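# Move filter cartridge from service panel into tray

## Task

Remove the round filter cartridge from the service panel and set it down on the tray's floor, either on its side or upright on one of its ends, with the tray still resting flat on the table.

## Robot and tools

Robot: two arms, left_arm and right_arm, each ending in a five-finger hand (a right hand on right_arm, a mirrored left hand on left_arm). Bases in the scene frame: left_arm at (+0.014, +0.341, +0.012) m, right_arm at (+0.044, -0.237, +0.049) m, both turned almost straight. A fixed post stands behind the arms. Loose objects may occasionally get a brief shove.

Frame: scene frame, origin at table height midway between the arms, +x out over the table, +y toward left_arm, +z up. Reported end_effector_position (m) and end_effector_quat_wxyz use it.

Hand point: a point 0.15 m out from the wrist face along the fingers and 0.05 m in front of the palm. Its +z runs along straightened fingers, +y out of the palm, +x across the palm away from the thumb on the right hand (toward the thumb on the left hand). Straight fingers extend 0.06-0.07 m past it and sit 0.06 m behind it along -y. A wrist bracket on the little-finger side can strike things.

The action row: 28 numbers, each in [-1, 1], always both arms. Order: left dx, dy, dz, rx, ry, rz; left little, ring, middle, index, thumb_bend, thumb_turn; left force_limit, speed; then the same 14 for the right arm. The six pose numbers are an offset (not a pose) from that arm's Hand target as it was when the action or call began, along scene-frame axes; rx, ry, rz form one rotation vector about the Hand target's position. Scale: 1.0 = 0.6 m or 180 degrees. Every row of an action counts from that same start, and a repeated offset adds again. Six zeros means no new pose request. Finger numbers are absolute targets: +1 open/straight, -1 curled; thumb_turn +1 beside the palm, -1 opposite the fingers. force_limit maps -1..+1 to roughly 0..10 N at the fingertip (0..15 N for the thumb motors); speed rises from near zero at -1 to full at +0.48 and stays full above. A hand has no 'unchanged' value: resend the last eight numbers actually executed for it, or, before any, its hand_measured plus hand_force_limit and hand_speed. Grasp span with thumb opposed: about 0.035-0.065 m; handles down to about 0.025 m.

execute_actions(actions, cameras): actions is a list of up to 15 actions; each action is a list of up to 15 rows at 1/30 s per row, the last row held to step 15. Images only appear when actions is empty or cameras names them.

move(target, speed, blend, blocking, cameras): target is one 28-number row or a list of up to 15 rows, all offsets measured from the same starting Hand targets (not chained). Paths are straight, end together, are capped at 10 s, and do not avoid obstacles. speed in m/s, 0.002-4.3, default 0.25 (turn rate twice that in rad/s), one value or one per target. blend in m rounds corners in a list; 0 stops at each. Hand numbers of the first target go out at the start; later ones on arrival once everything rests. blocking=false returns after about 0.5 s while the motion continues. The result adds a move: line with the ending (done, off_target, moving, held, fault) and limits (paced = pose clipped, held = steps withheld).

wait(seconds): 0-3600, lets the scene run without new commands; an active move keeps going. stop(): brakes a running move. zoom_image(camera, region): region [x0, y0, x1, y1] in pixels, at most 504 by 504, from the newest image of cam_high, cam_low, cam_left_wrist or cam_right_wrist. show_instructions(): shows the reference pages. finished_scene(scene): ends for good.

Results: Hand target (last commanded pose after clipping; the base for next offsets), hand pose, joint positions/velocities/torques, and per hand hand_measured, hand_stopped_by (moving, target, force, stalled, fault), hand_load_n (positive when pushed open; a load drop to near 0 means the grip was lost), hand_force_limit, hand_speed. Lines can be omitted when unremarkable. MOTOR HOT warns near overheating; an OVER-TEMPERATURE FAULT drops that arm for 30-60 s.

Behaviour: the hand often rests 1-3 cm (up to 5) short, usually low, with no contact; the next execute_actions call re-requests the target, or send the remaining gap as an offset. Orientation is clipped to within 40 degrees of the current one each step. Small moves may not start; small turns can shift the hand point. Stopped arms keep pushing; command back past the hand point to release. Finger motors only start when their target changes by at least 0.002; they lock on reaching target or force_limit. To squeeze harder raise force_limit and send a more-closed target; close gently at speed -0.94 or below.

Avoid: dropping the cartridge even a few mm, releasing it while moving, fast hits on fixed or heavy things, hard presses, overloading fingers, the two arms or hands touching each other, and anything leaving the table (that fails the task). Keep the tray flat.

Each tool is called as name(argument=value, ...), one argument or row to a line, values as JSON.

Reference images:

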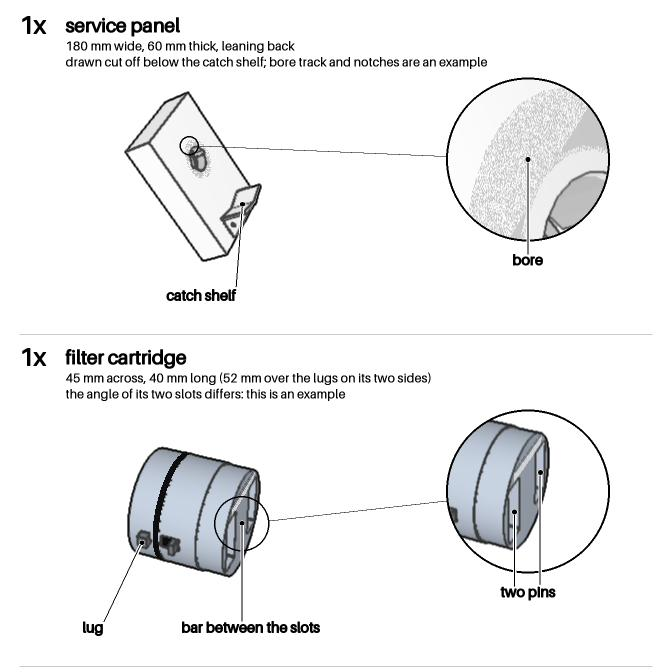

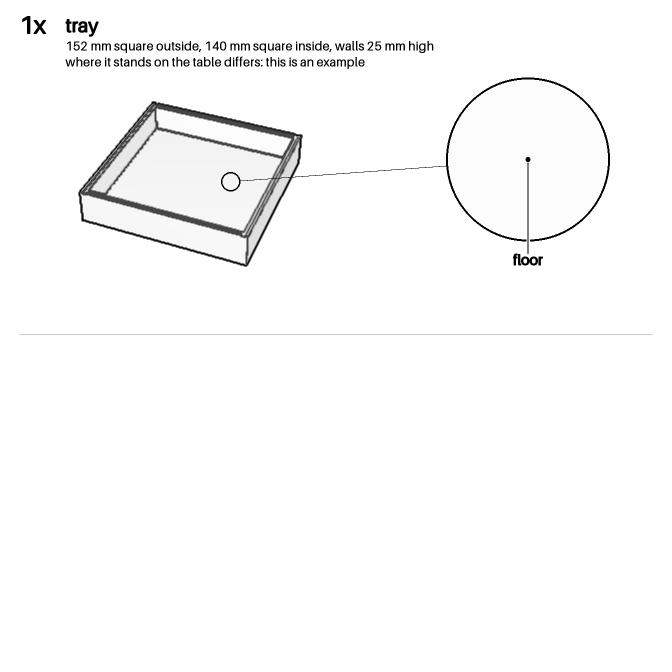

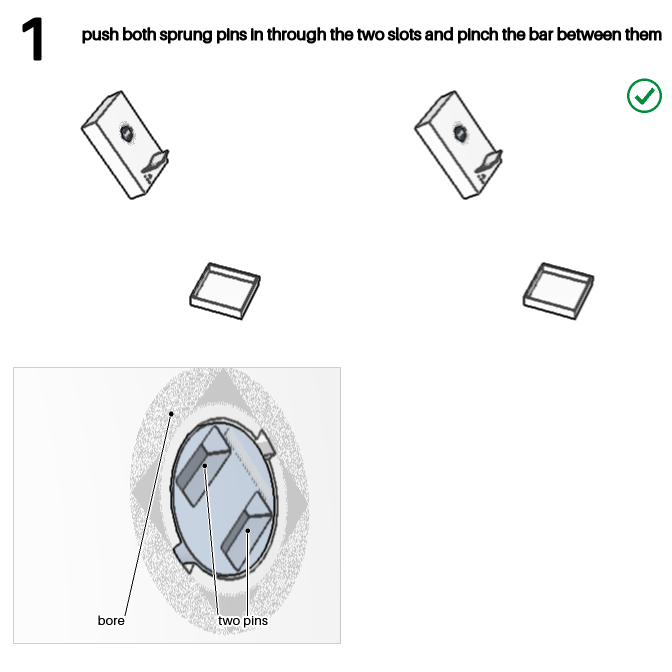

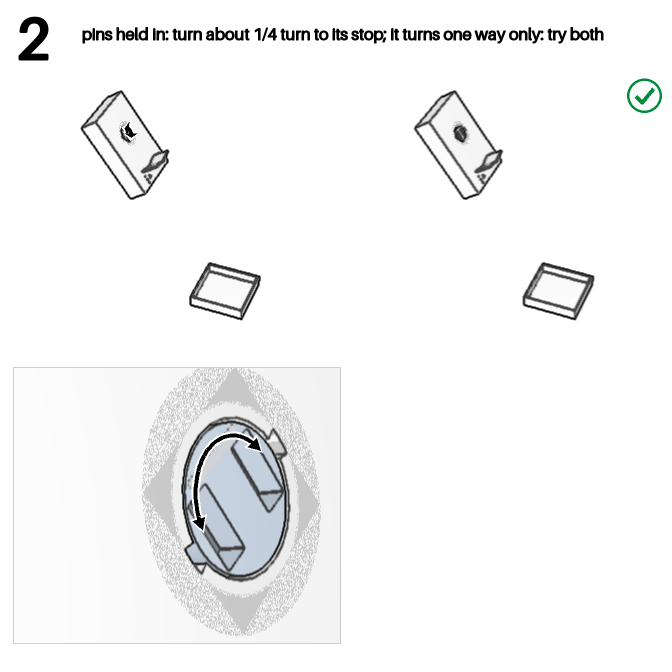

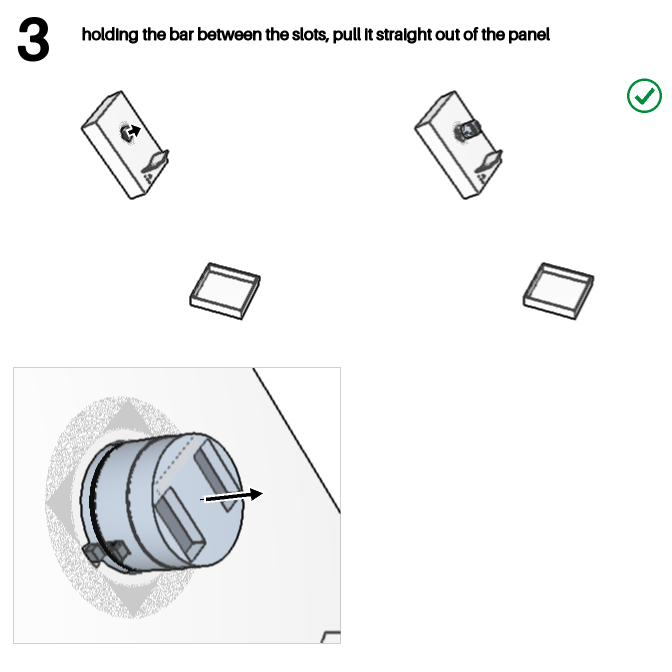

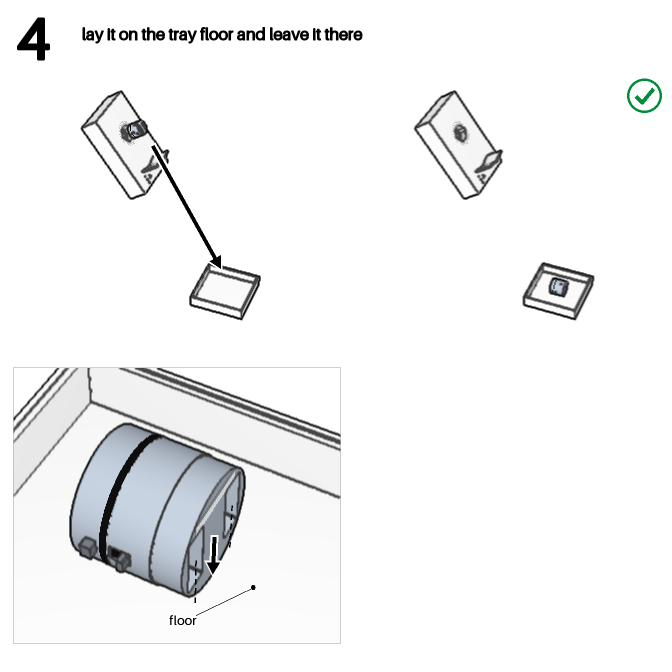

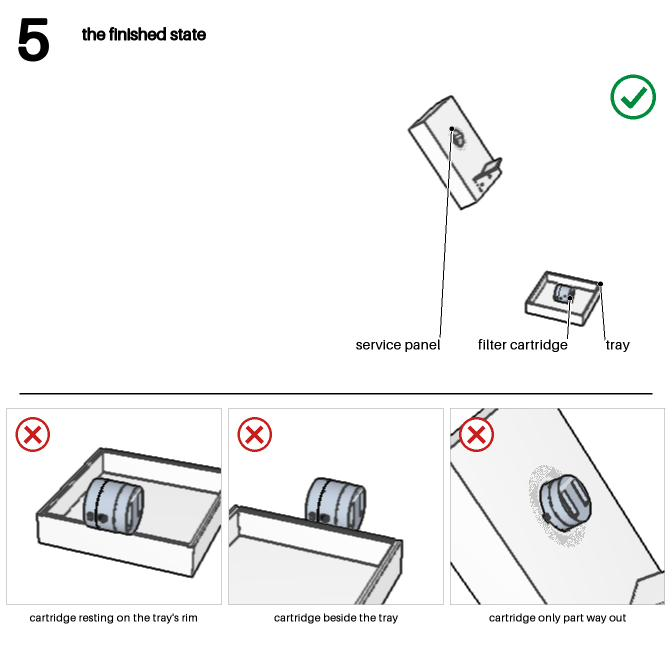

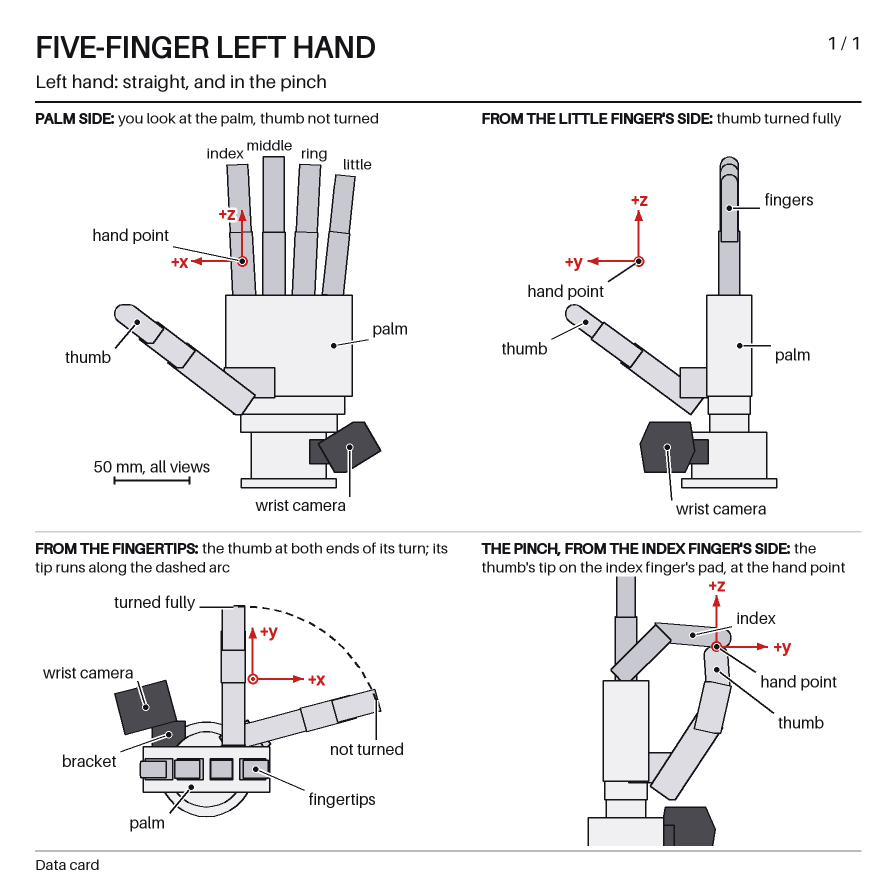

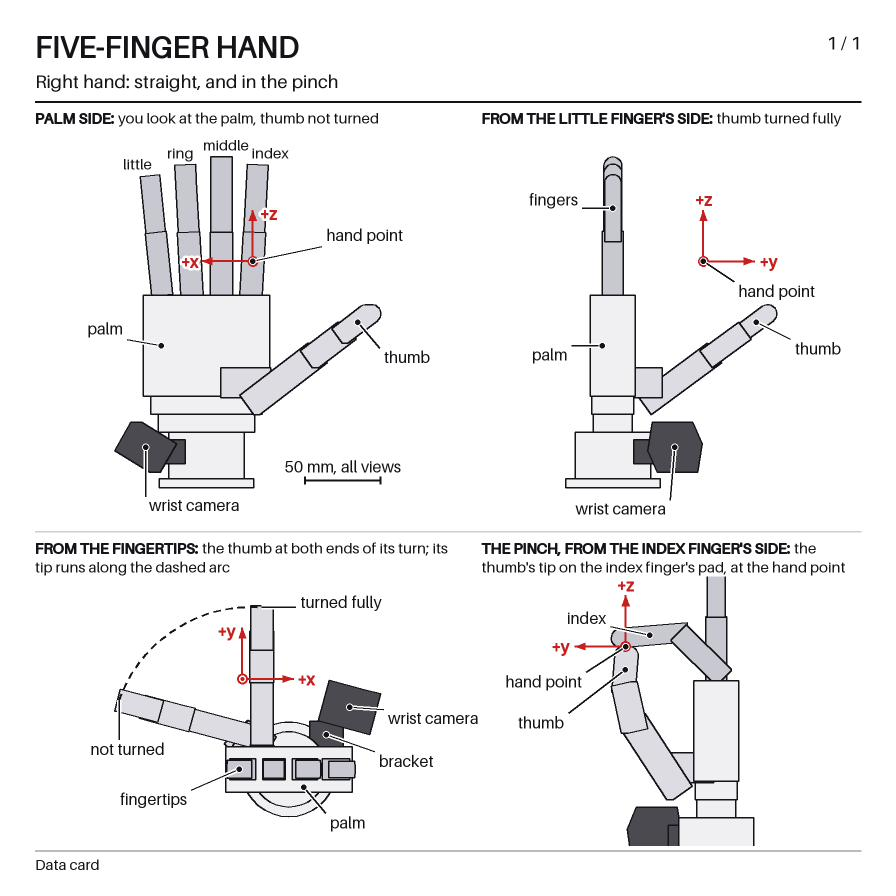

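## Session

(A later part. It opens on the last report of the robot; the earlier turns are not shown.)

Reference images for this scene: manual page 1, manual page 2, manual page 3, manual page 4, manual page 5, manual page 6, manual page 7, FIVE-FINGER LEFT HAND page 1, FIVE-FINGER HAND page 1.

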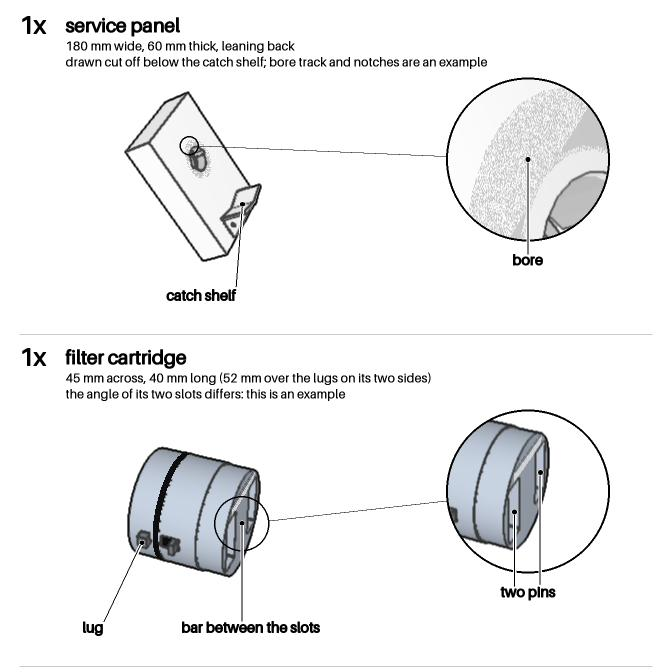

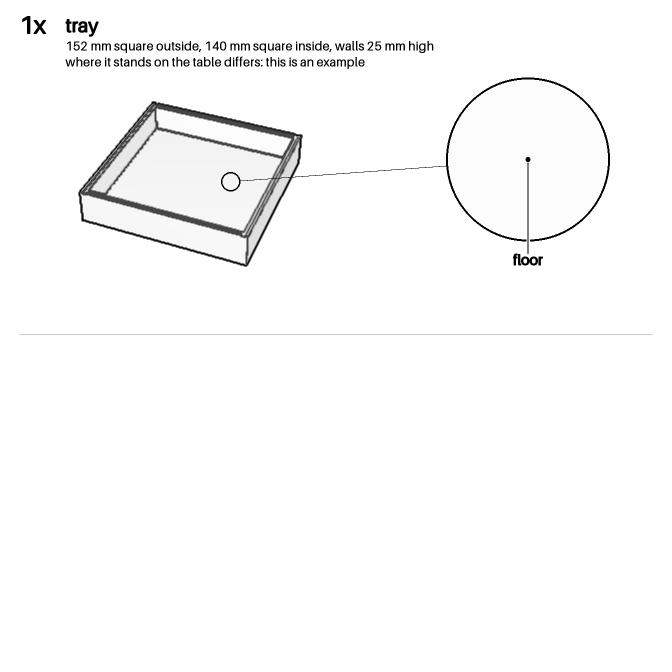

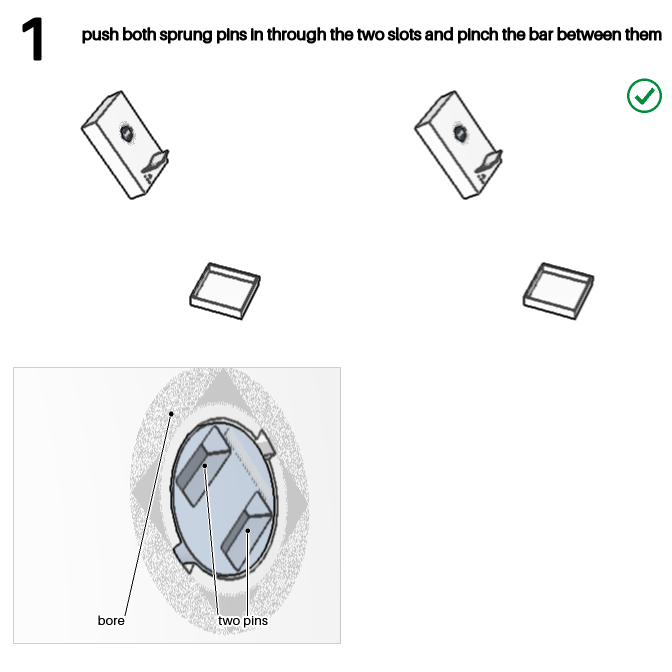

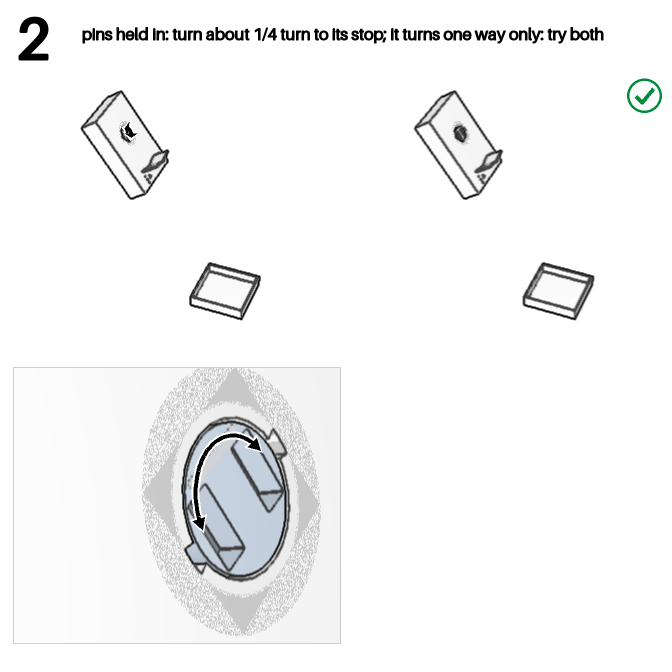

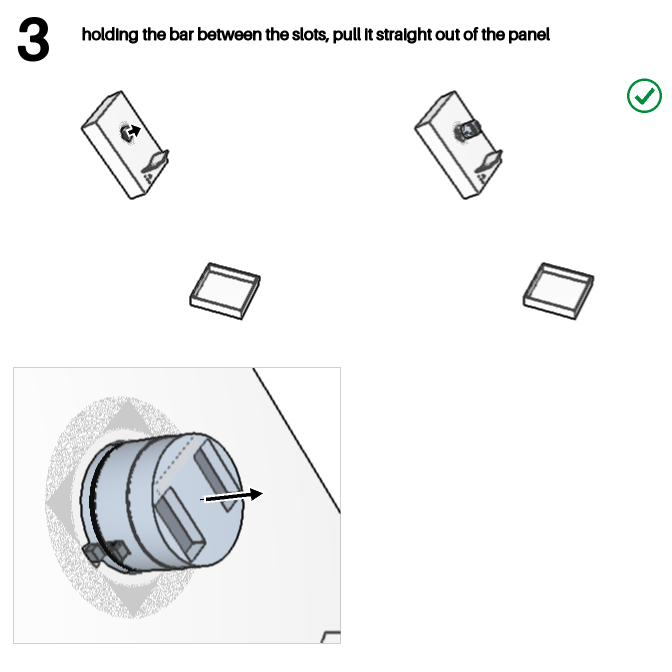

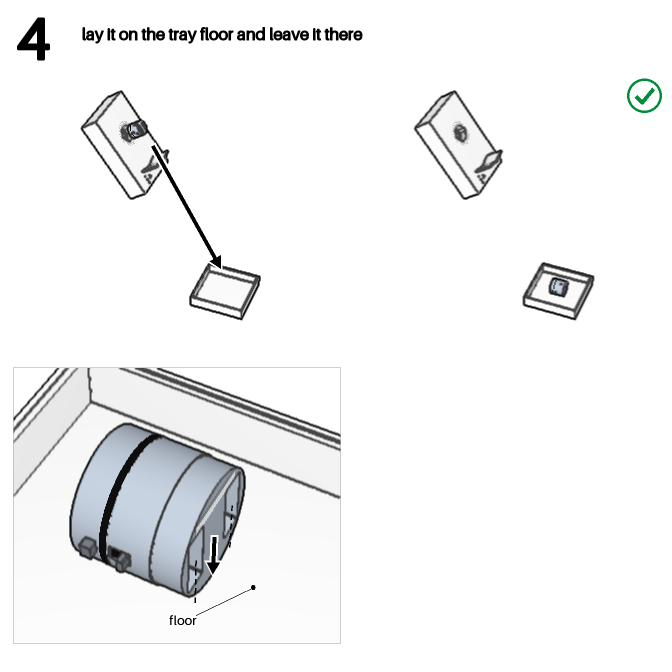

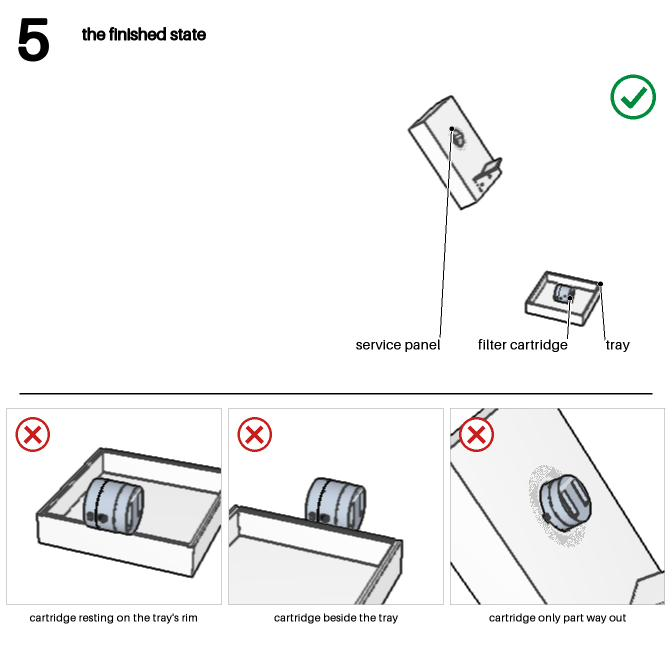

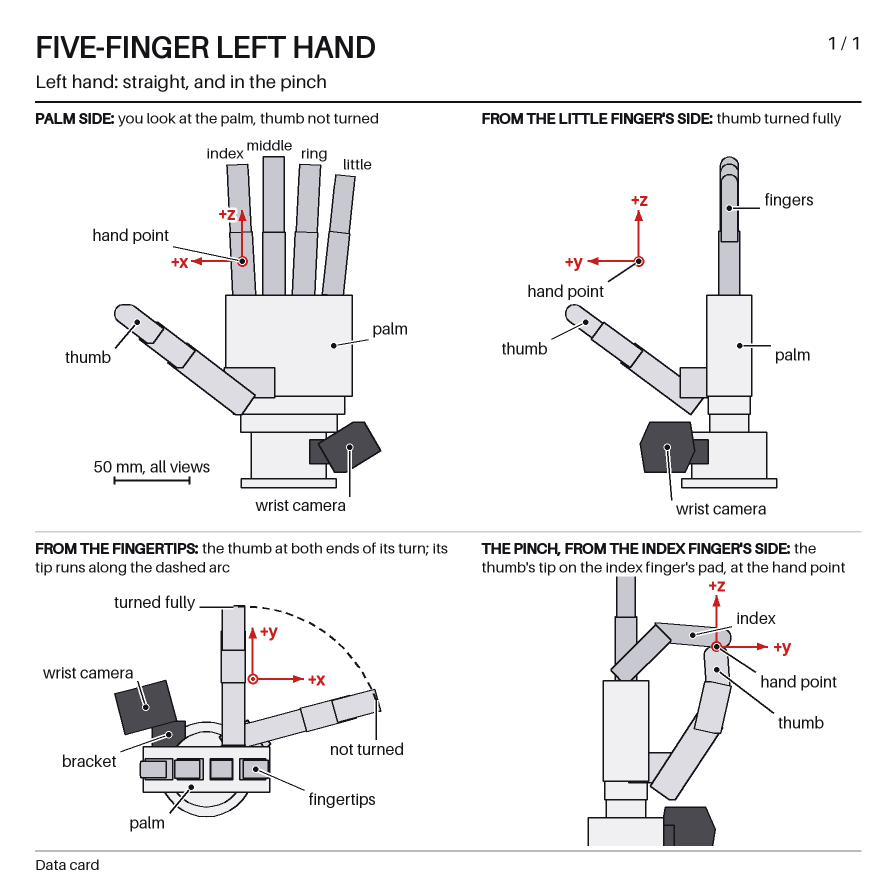

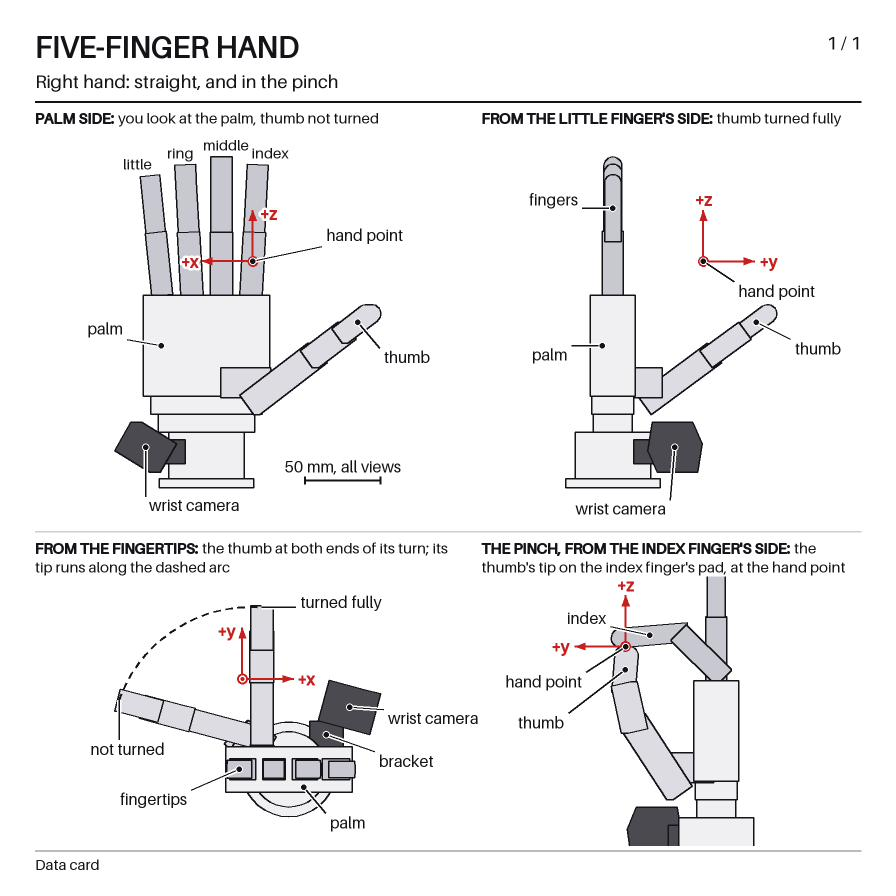

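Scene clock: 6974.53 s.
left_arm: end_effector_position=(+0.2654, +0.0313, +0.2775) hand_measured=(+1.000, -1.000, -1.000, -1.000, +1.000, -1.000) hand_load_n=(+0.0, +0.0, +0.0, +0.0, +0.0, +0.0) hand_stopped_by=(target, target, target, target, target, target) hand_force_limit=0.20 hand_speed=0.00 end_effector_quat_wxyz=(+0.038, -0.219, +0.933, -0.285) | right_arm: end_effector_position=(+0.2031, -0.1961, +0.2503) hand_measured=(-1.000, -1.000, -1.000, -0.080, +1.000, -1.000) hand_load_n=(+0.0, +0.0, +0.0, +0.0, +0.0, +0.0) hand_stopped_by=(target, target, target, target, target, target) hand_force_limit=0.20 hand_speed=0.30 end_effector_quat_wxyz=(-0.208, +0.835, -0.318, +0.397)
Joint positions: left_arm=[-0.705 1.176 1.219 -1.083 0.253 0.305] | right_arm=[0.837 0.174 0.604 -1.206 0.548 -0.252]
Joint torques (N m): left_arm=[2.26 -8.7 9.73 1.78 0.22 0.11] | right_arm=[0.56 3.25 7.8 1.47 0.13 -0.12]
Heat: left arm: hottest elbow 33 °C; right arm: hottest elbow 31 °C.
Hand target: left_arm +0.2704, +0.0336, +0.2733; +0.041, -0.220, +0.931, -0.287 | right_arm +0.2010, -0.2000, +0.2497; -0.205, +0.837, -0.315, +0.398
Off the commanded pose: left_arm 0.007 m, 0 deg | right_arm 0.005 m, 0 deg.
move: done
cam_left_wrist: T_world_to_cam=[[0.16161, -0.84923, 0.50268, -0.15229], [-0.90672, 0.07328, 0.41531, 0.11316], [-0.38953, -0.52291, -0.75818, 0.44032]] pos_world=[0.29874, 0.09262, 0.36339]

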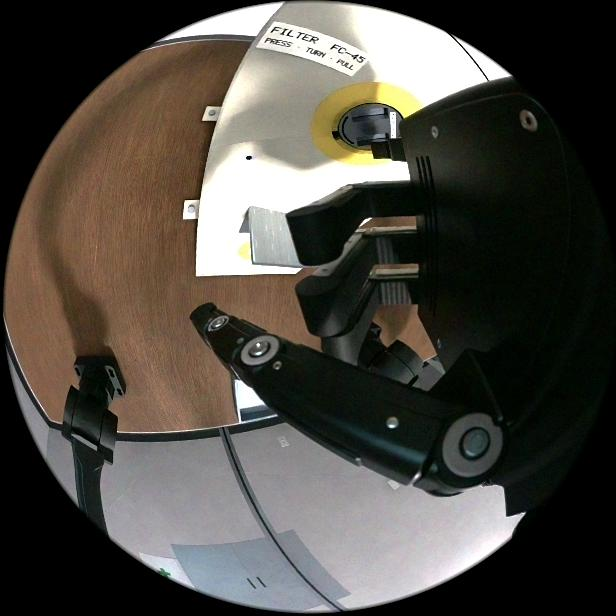

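move(
  target=[
    [0.0110,0,-0.0077,0,0,0,1,-1,-1,-1,1,-1,0.2,0.0,0,0,0,0,0,0,-1,-1,-1,1,1,-1,0.2,0.3],
  ],
  speed=0.05,
  cameras=["cam_left_wrist"],
)

zoom_image(
  camera="cam_left_wrist",
  region=[330, 80, 430, 180],
)

Scene clock: 6984.60 s.
left_arm: end_effector_position=(+0.2701, +0.0316, +0.2785) hand_measured=(+1.000, -1.000, -1.000, -1.000, +1.000, -1.000) hand_load_n=(+0.0, +0.0, +0.0, +0.5, +0.0, +0.0) hand_stopped_by=(target, target, target, target, target, target) hand_force_limit=0.20 hand_speed=0.00 end_effector_quat_wxyz=(+0.042, -0.216, +0.931, -0.291) | right_arm: end_effector_position=(+0.2031, -0.1961, +0.2503) hand_measured=(-1.000, -1.000, -1.000, -0.080, +1.000, -1.000) hand_load_n=(+0.0, +0.0, +0.0, +0.0, +0.0, +0.0) hand_stopped_by=(target, target, target, target, target, target) hand_force_limit=0.20 hand_speed=0.30 end_effector_quat_wxyz=(-0.208, +0.835, -0.318, +0.397)
Joint positions: left_arm=[-0.696 1.176 1.219 -1.071 0.259 0.315] | right_arm=[0.837 0.174 0.604 -1.206 0.548 -0.252]
Joint torques (N m): left_arm=[2.43 -7.65 9.59 1.81 0.24 0.1] | right_arm=[0.67 3.19 7.79 1.43 0.12 -0.12]
Heat: left arm: hottest elbow 33 °C; right arm: hottest elbow 31 °C.
Hand target: left_arm +0.2770, +0.0337, +0.2686; +0.041, -0.220, +0.931, -0.287 | right_arm +0.2010, -0.2000, +0.2497; -0.205, +0.837, -0.315, +0.398
Off the commanded pose: left_arm 0.012 m, 1 deg | right_arm 0.005 m, 0 deg.
move: off_target (left_arm)
cam_left_wrist: T_world_to_cam=[[0.15447, -0.84467, 0.51251, -0.1542], [-0.91077, 0.07932, 0.40523, 0.12077], [-0.38294, -0.52937, -0.75705, 0.44117]] pos_world=[0.30275, 0.09372, 0.36408]

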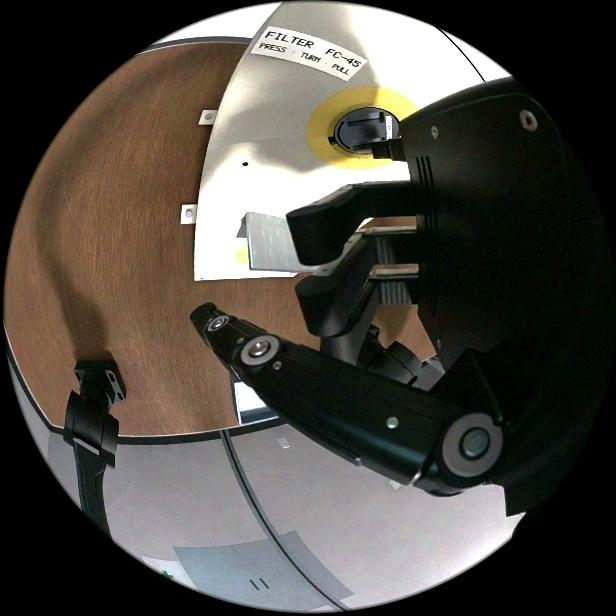

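Scaled by 5.040 from the camera's image (finer frame: 880x880).

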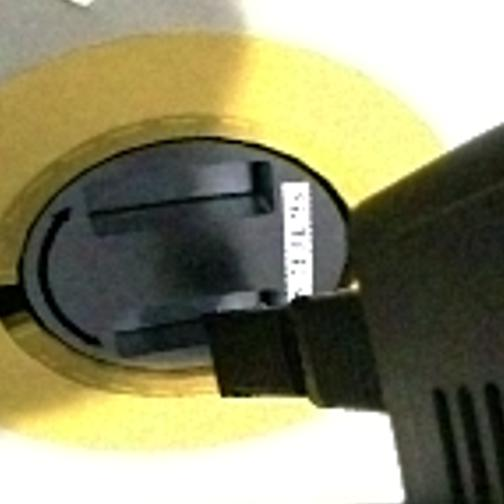

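move(
  target=[
    [-0.008,0.009,0.0308,0,0,0,1,-1,-1,-1,1,-1,0.2,0.0,0,0,0,0,0,0,-1,-1,-1,1,1,-1,0.2,0.3],
    [0.008,0.0055,0.0,0,0,0,1,-1,-1,-1,1,-1,0.2,0.0,0,0,0,0,0,0,-1,-1,-1,1,1,-1,0.2,0.3],
  ],
  speed=0.05,
  cameras=["cam_left_wrist"],
)

zoom_image(
  camera="cam_left_wrist",
  region=[330, 80, 430, 180],
)

Scene clock: 6991.03 s.
left_arm: end_effector_position=(+0.2731, +0.0358, +0.2783) hand_measured=(+1.000, -1.000, -1.000, -1.000, +1.000, -1.000) hand_load_n=(+0.0, +0.0, +0.0, +0.0, +0.0, +0.0) hand_stopped_by=(target, target, target, target, target, target) hand_force_limit=0.20 hand_speed=0.00 end_effector_quat_wxyz=(+0.041, -0.216, +0.931, -0.290) | right_arm: end_effector_position=(+0.2031, -0.1961, +0.2503) hand_measured=(-1.000, -1.000, -1.000, -0.080, +1.000, -1.000) hand_load_n=(+0.0, +0.0, +0.0, +0.0, +0.0, +0.0) hand_stopped_by=(target, target, target, target, target, target) hand_force_limit=0.20 hand_speed=0.30 end_effector_quat_wxyz=(-0.208, +0.835, -0.318, +0.397)
Joint positions: left_arm=[-0.681 1.176 1.219 -1.076 0.268 0.329] | right_arm=[0.837 0.174 0.604 -1.206 0.548 -0.252]
Joint torques (N m): left_arm=[2.55 -7.24 9.91 1.83 0.23 0.14] | right_arm=[0.5 3.25 7.83 1.44 0.14 -0.12]
Heat: left arm: hottest elbow 33 °C; right arm: hottest elbow 31 °C.
Hand target: left_arm +0.2817, +0.0370, +0.2686; +0.041, -0.220, +0.931, -0.287 | right_arm +0.2010, -0.2000, +0.2497; -0.205, +0.837, -0.315, +0.398
Off the commanded pose: left_arm 0.013 m, 1 deg | right_arm 0.005 m, 0 deg.
move: off_target (left_arm)
cam_left_wrist: T_world_to_cam=[[0.15428, -0.8449, 0.51219, -0.15083], [-0.9102, 0.08013, 0.40634, 0.12268], [-0.38435, -0.52889, -0.75667, 0.44468]] pos_world=[0.30585, 0.09792, 0.36388]

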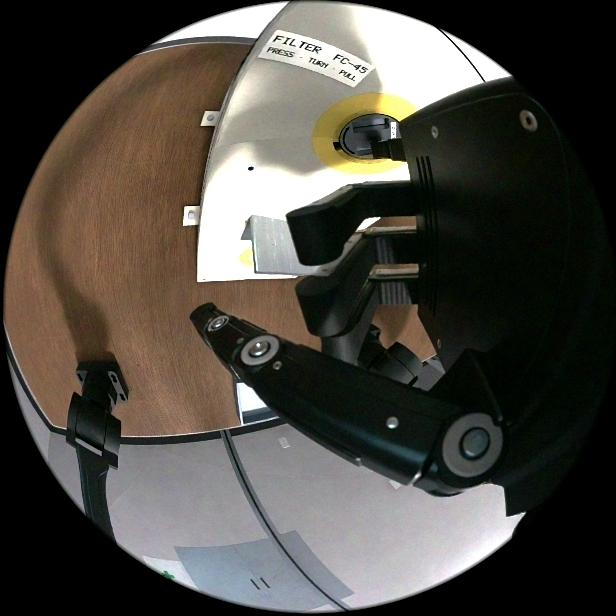

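Scaled by 5.040 from the camera's image (finer frame: 880x880).

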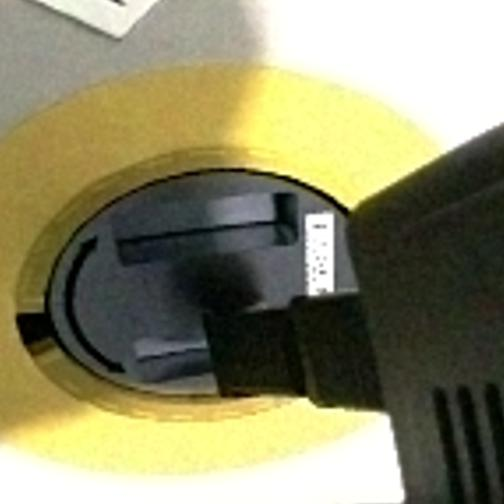

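move(
  target=[
    [0.0137,0,-0.0096,0,0,0,1,-1,-1,-1,1,-1,0.2,0.0,0,0,0,0,0,0,-1,-1,-1,1,1,-1,0.2,0.3],
  ],
  speed=0.05,
  cameras=["cam_left_wrist"],
)

zoom_image(
  camera="cam_left_wrist",
  region=[330, 80, 430, 180],
)

Scene clock: 7010.37 s.
left_arm: end_effector_position=(+0.2753, +0.0356, +0.2786) hand_measured=(+1.000, -1.000, -1.000, -1.000, +1.000, -1.000) hand_load_n=(-1.5, +0.0, +0.0, +0.0, +0.0, +0.0) hand_stopped_by=(target, target, target, target, target, target) hand_force_limit=0.20 hand_speed=0.00 end_effector_quat_wxyz=(+0.039, -0.213, +0.931, -0.295) | right_arm: end_effector_position=(+0.2031, -0.1961, +0.2503) hand_measured=(-1.000, -1.000, -1.000, -0.080, +1.000, -1.000) hand_load_n=(+0.0, +0.0, +0.0, +0.0, +0.0, +0.0) hand_stopped_by=(target, target, target, target, target, target) hand_force_limit=0.20 hand_speed=0.30 end_effector_quat_wxyz=(-0.208, +0.835, -0.318, +0.397)
Joint positions: left_arm=[-0.673 1.178 1.219 -1.07 0.281 0.339] | right_arm=[0.837 0.174 0.604 -1.206 0.548 -0.252]
Joint torques (N m): left_arm=[3.02 -6.53 9.78 2.19 -0.07 0.13] | right_arm=[0.56 3.31 7.82 1.47 0.12 -0.11]
Heat: left arm: hottest elbow 33 °C; right arm: hottest elbow 31 °C.
Hand target: left_arm +0.2900, +0.0370, +0.2629; +0.041, -0.220, +0.931, -0.287 | right_arm +0.2010, -0.2000, +0.2497; -0.205, +0.837, -0.315, +0.398
Off the commanded pose: left_arm 0.022 m, 1 deg | right_arm 0.005 m, 0 deg.
move: off_target (left_arm)
cam_left_wrist: T_world_to_cam=[[0.14763, -0.84128, 0.52004, -0.15199], [-0.90985, 0.09063, 0.40491, 0.12453], [-0.38778, -0.53294, -0.75206, 0.44539]] pos_world=[0.30845, 0.09822, 0.36358]

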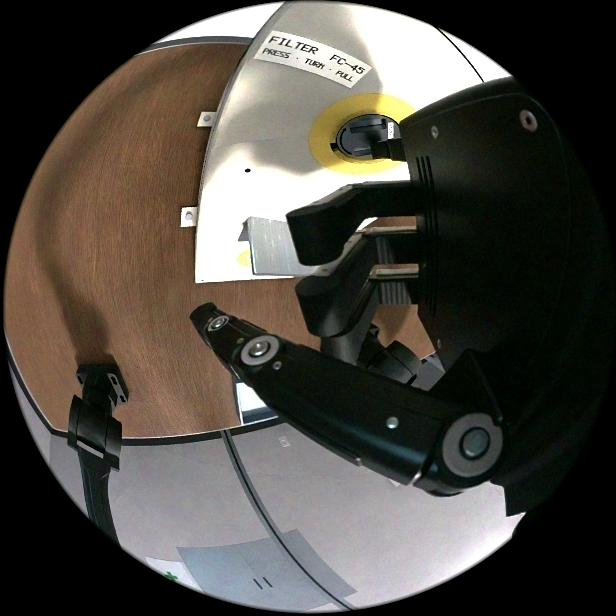

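Scaled by 5.040 from the camera's image (finer frame: 880x880).

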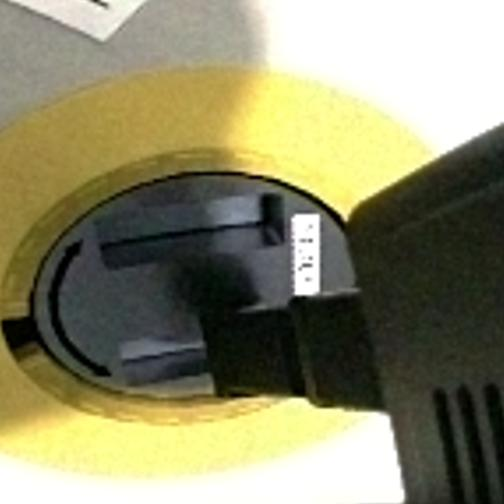

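move(
  target=[
    [-0.0132,0.0225,0.059,0,0,0,1,-1,-1,-1,1,-1,0.2,0.0,0,0,0,0,0,0,-1,-1,-1,1,1,-1,0.2,0.3],
    [0.0035,0.0188,0.0225,0,0,0,1,-1,-1,-1,1,-1,0.2,0.0,0,0,0,0,0,0,-1,-1,-1,1,1,-1,0.2,0.3],
  ],
  speed=0.05,
  cameras=["cam_left_wrist"],
)

zoom_image(
  camera="cam_left_wrist",
  region=[330, 80, 430, 180],
)

Scene clock: 7018.30 s.
left_arm: end_effector_position=(+0.2735, +0.0484, +0.2788) hand_measured=(+1.000, -1.000, -1.000, -1.000, +1.000, -1.000) hand_load_n=(-1.5, +0.0, +0.0, +0.0, +0.0, +0.0) hand_stopped_by=(target, target, target, target, target, target) hand_force_limit=0.20 hand_speed=0.00 end_effector_quat_wxyz=(+0.028, -0.215, +0.934, -0.282) | right_arm: end_effector_position=(+0.2031, -0.1961, +0.2503) hand_measured=(-1.000, -1.000, -1.000, -0.080, +1.000, -1.000) hand_load_n=(+0.0, +0.0, +0.0, +0.0, +0.0, +0.0) hand_stopped_by=(target, target, target, target, target, target) hand_force_limit=0.20 hand_speed=0.30 end_effector_quat_wxyz=(-0.208, +0.835, -0.318, +0.397)
Joint positions: left_arm=[-0.648 1.178 1.227 -1.119 0.297 0.364] | right_arm=[0.837 0.174 0.604 -1.206 0.548 -0.252]
Joint torques (N m): left_arm=[3.08 -7.18 11.36 2.29 -0.14 0.15] | right_arm=[0.73 3.37 7.82 1.46 0.13 -0.11]
Heat: left arm: hottest elbow 33 °C; right arm: hottest elbow 31 °C.
Hand target: left_arm +0.2922, +0.0483, +0.2764; +0.041, -0.220, +0.931, -0.287 | right_arm +0.2010, -0.2000, +0.2497; -0.205, +0.837, -0.315, +0.398
Off the commanded pose: left_arm 0.019 m, 2 deg | right_arm 0.005 m, 0 deg.
move: off_target (left_arm)
cam_left_wrist: T_world_to_cam=[[0.15917, -0.85212, 0.49855, -0.13773], [-0.89813, 0.08469, 0.4315, 0.11127], [-0.40991, -0.51644, -0.75184, 0.45684]] pos_world=[0.30912, 0.10915, 0.36412]

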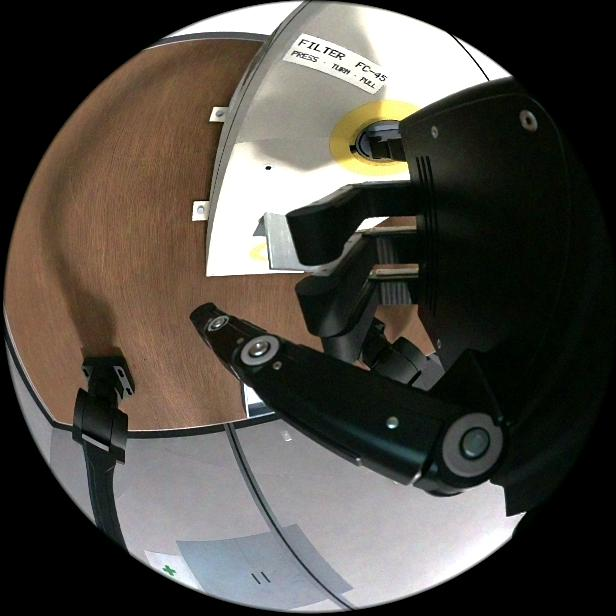

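Scaled by 5.040 from the camera's image (finer frame: 880x880).

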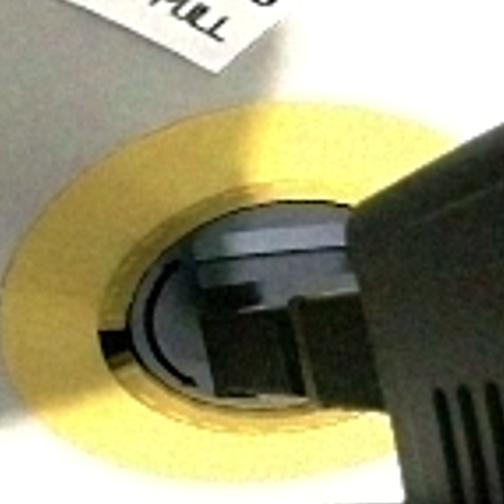

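move(
  target=[
    [-0.0298,-0.0048,0.081,0,0,0,1,-1,-1,-1,1,-1,0.2,0.0,0,0,0,0,0,0,-1,-1,-1,1,1,-1,0.2,0.3],
    [-0.0198,-0.003,0.0222,0,0,0,1,-1,-1,-1,1,-1,0.2,0.0,0,0,0,0,0,0,-1,-1,-1,1,1,-1,0.2,0.3],
  ],
  speed=0.06,
  cameras=["cam_left_wrist"],
)

zoom_image(
  camera="cam_left_wrist",
  region=[330, 80, 430, 180],
)

Scene clock: 7032.60 s.
left_arm: end_effector_position=(+0.2791, +0.0475, +0.2942) hand_measured=(+1.000, -1.000, -1.000, -1.000, +1.000, -1.000) hand_load_n=(+0.0, +0.0, +0.0, +0.0, +0.0, +0.0) hand_stopped_by=(target, target, target, target, target, target) hand_force_limit=0.20 hand_speed=0.00 end_effector_quat_wxyz=(+0.040, -0.223, +0.931, -0.285) | right_arm: end_effector_position=(+0.2031, -0.1961, +0.2503) hand_measured=(-1.000, -1.000, -1.000, -0.080, +1.000, -1.000) hand_load_n=(+0.0, +0.5, +0.0, +0.0, +0.0, +0.0) hand_stopped_by=(target, target, target, target, target, target) hand_force_limit=0.20 hand_speed=0.30 end_effector_quat_wxyz=(-0.208, +0.835, -0.318, +0.397)
Joint positions: left_arm=[-0.648 1.178 1.265 -1.137 0.276 0.349] | right_arm=[0.837 0.174 0.604 -1.206 0.548 -0.252]
Joint torques (N m): left_arm=[1.2 -8.53 9.69 1.8 0.23 0.09] | right_arm=[0.56 3.14 7.82 1.44 0.14 -0.12]
Heat: left arm: hottest elbow 32 °C; right arm: hottest elbow 31 °C.
Hand target: left_arm +0.2803, +0.0465, +0.2898; +0.041, -0.220, +0.931, -0.287 | right_arm +0.2010, -0.2000, +0.2497; -0.205, +0.837, -0.315, +0.398
Off the commanded pose: left_arm 0.005 m, 0 deg | right_arm 0.005 m, 0 deg.
move: done
cam_left_wrist: T_world_to_cam=[[0.1685, -0.84754, 0.50326, -0.15124], [-0.90812, 0.06505, 0.41362, 0.11869], [-0.3833, -0.52672, -0.75872, 0.46536]] pos_world=[0.31164, 0.10921, 0.38009]

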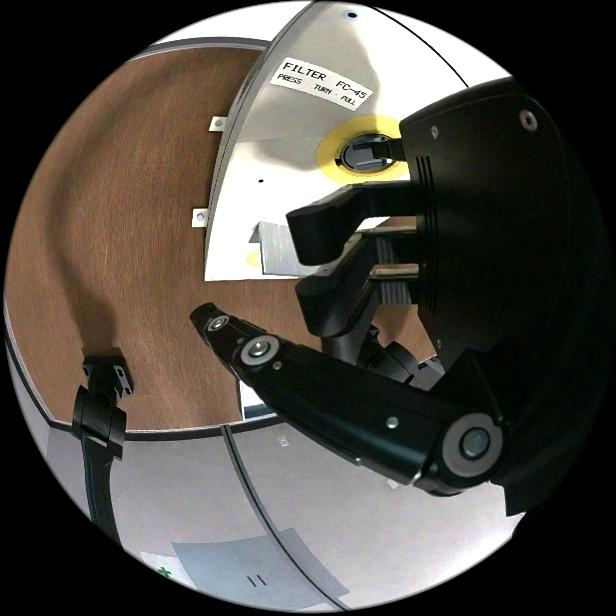

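Scaled by 5.040 from the camera's image (finer frame: 880x880).

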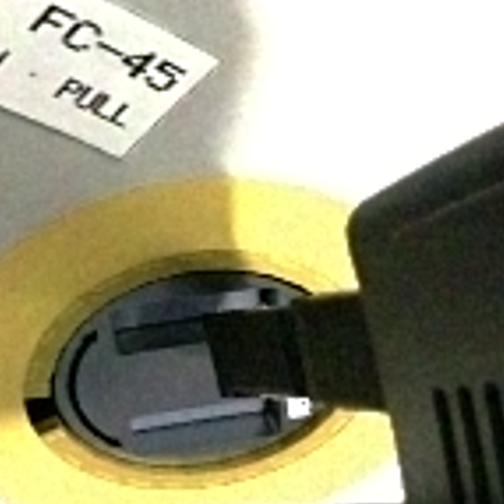

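move(
  target=[
    [0.0355,0,-0.0268,0,0,0,1,-1,-1,-1,1,-1,0.2,0.0,0,0,0,0,0,0,-1,-1,-1,1,1,-1,0.2,0.3],
  ],
  speed=0.05,
  cameras=["cam_left_wrist"],
)

zoom_image(
  camera="cam_left_wrist",
  region=[330, 80, 430, 180],
)

Scene clock: 7042.90 s.
left_arm: end_effector_position=(+0.2863, +0.0441, +0.2938) hand_measured=(+1.000, -1.000, -1.000, -1.000, +1.000, -1.000) hand_load_n=(-1.0, +0.0, +0.0, +0.0, +0.0, +0.0) hand_stopped_by=(target, target, target, target, target, target) hand_force_limit=0.20 hand_speed=0.00 end_effector_quat_wxyz=(+0.042, -0.211, +0.930, -0.299) | right_arm: end_effector_position=(+0.2031, -0.1961, +0.2503) hand_measured=(-1.000, -1.000, -1.000, -0.080, +1.000, -1.000) hand_load_n=(+0.0, +0.0, +0.0, +0.0, +0.0, +0.0) hand_stopped_by=(target, target, target, target, target, target) hand_force_limit=0.20 hand_speed=0.30 end_effector_quat_wxyz=(-0.208, +0.835, -0.318, +0.397)
Joint positions: left_arm=[-0.635 1.184 1.263 -1.108 0.302 0.374] | right_arm=[0.837 0.174 0.604 -1.206 0.548 -0.252]
Joint torques (N m): left_arm=[3.08 -6.07 9.18 2.14 -0.1 0.13] | right_arm=[0.5 3.19 7.83 1.48 0.13 -0.13]
Heat: left arm: hottest elbow 32 °C; right arm: hottest elbow 31 °C.
Hand target: left_arm +0.3015, +0.0465, +0.2737; +0.041, -0.220, +0.931, -0.287 | right_arm +0.2010, -0.2000, +0.2497; -0.205, +0.837, -0.315, +0.398
Off the commanded pose: left_arm 0.025 m, 2 deg | right_arm 0.005 m, 0 deg.
move: off_target (left_arm)
cam_left_wrist: T_world_to_cam=[[0.14233, -0.83808, 0.52666, -0.15498], [-0.91259, 0.09493, 0.3977, 0.13031], [-0.38329, -0.53723, -0.75131, 0.46435]] pos_world=[0.31896, 0.10721, 0.37867]

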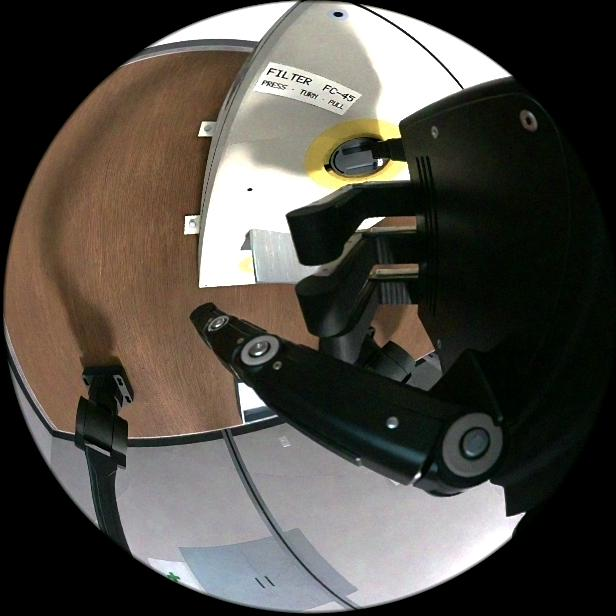

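Scaled by 5.040 from the camera's image (finer frame: 880x880).

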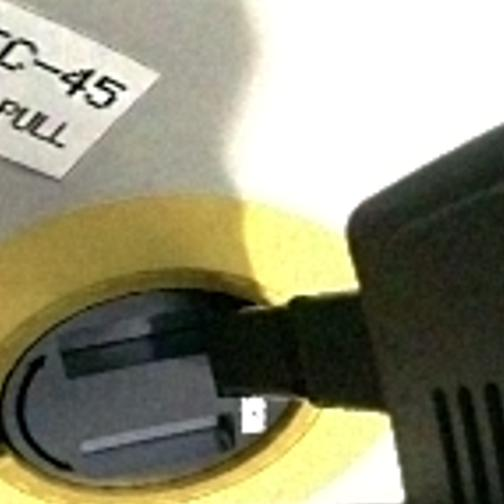

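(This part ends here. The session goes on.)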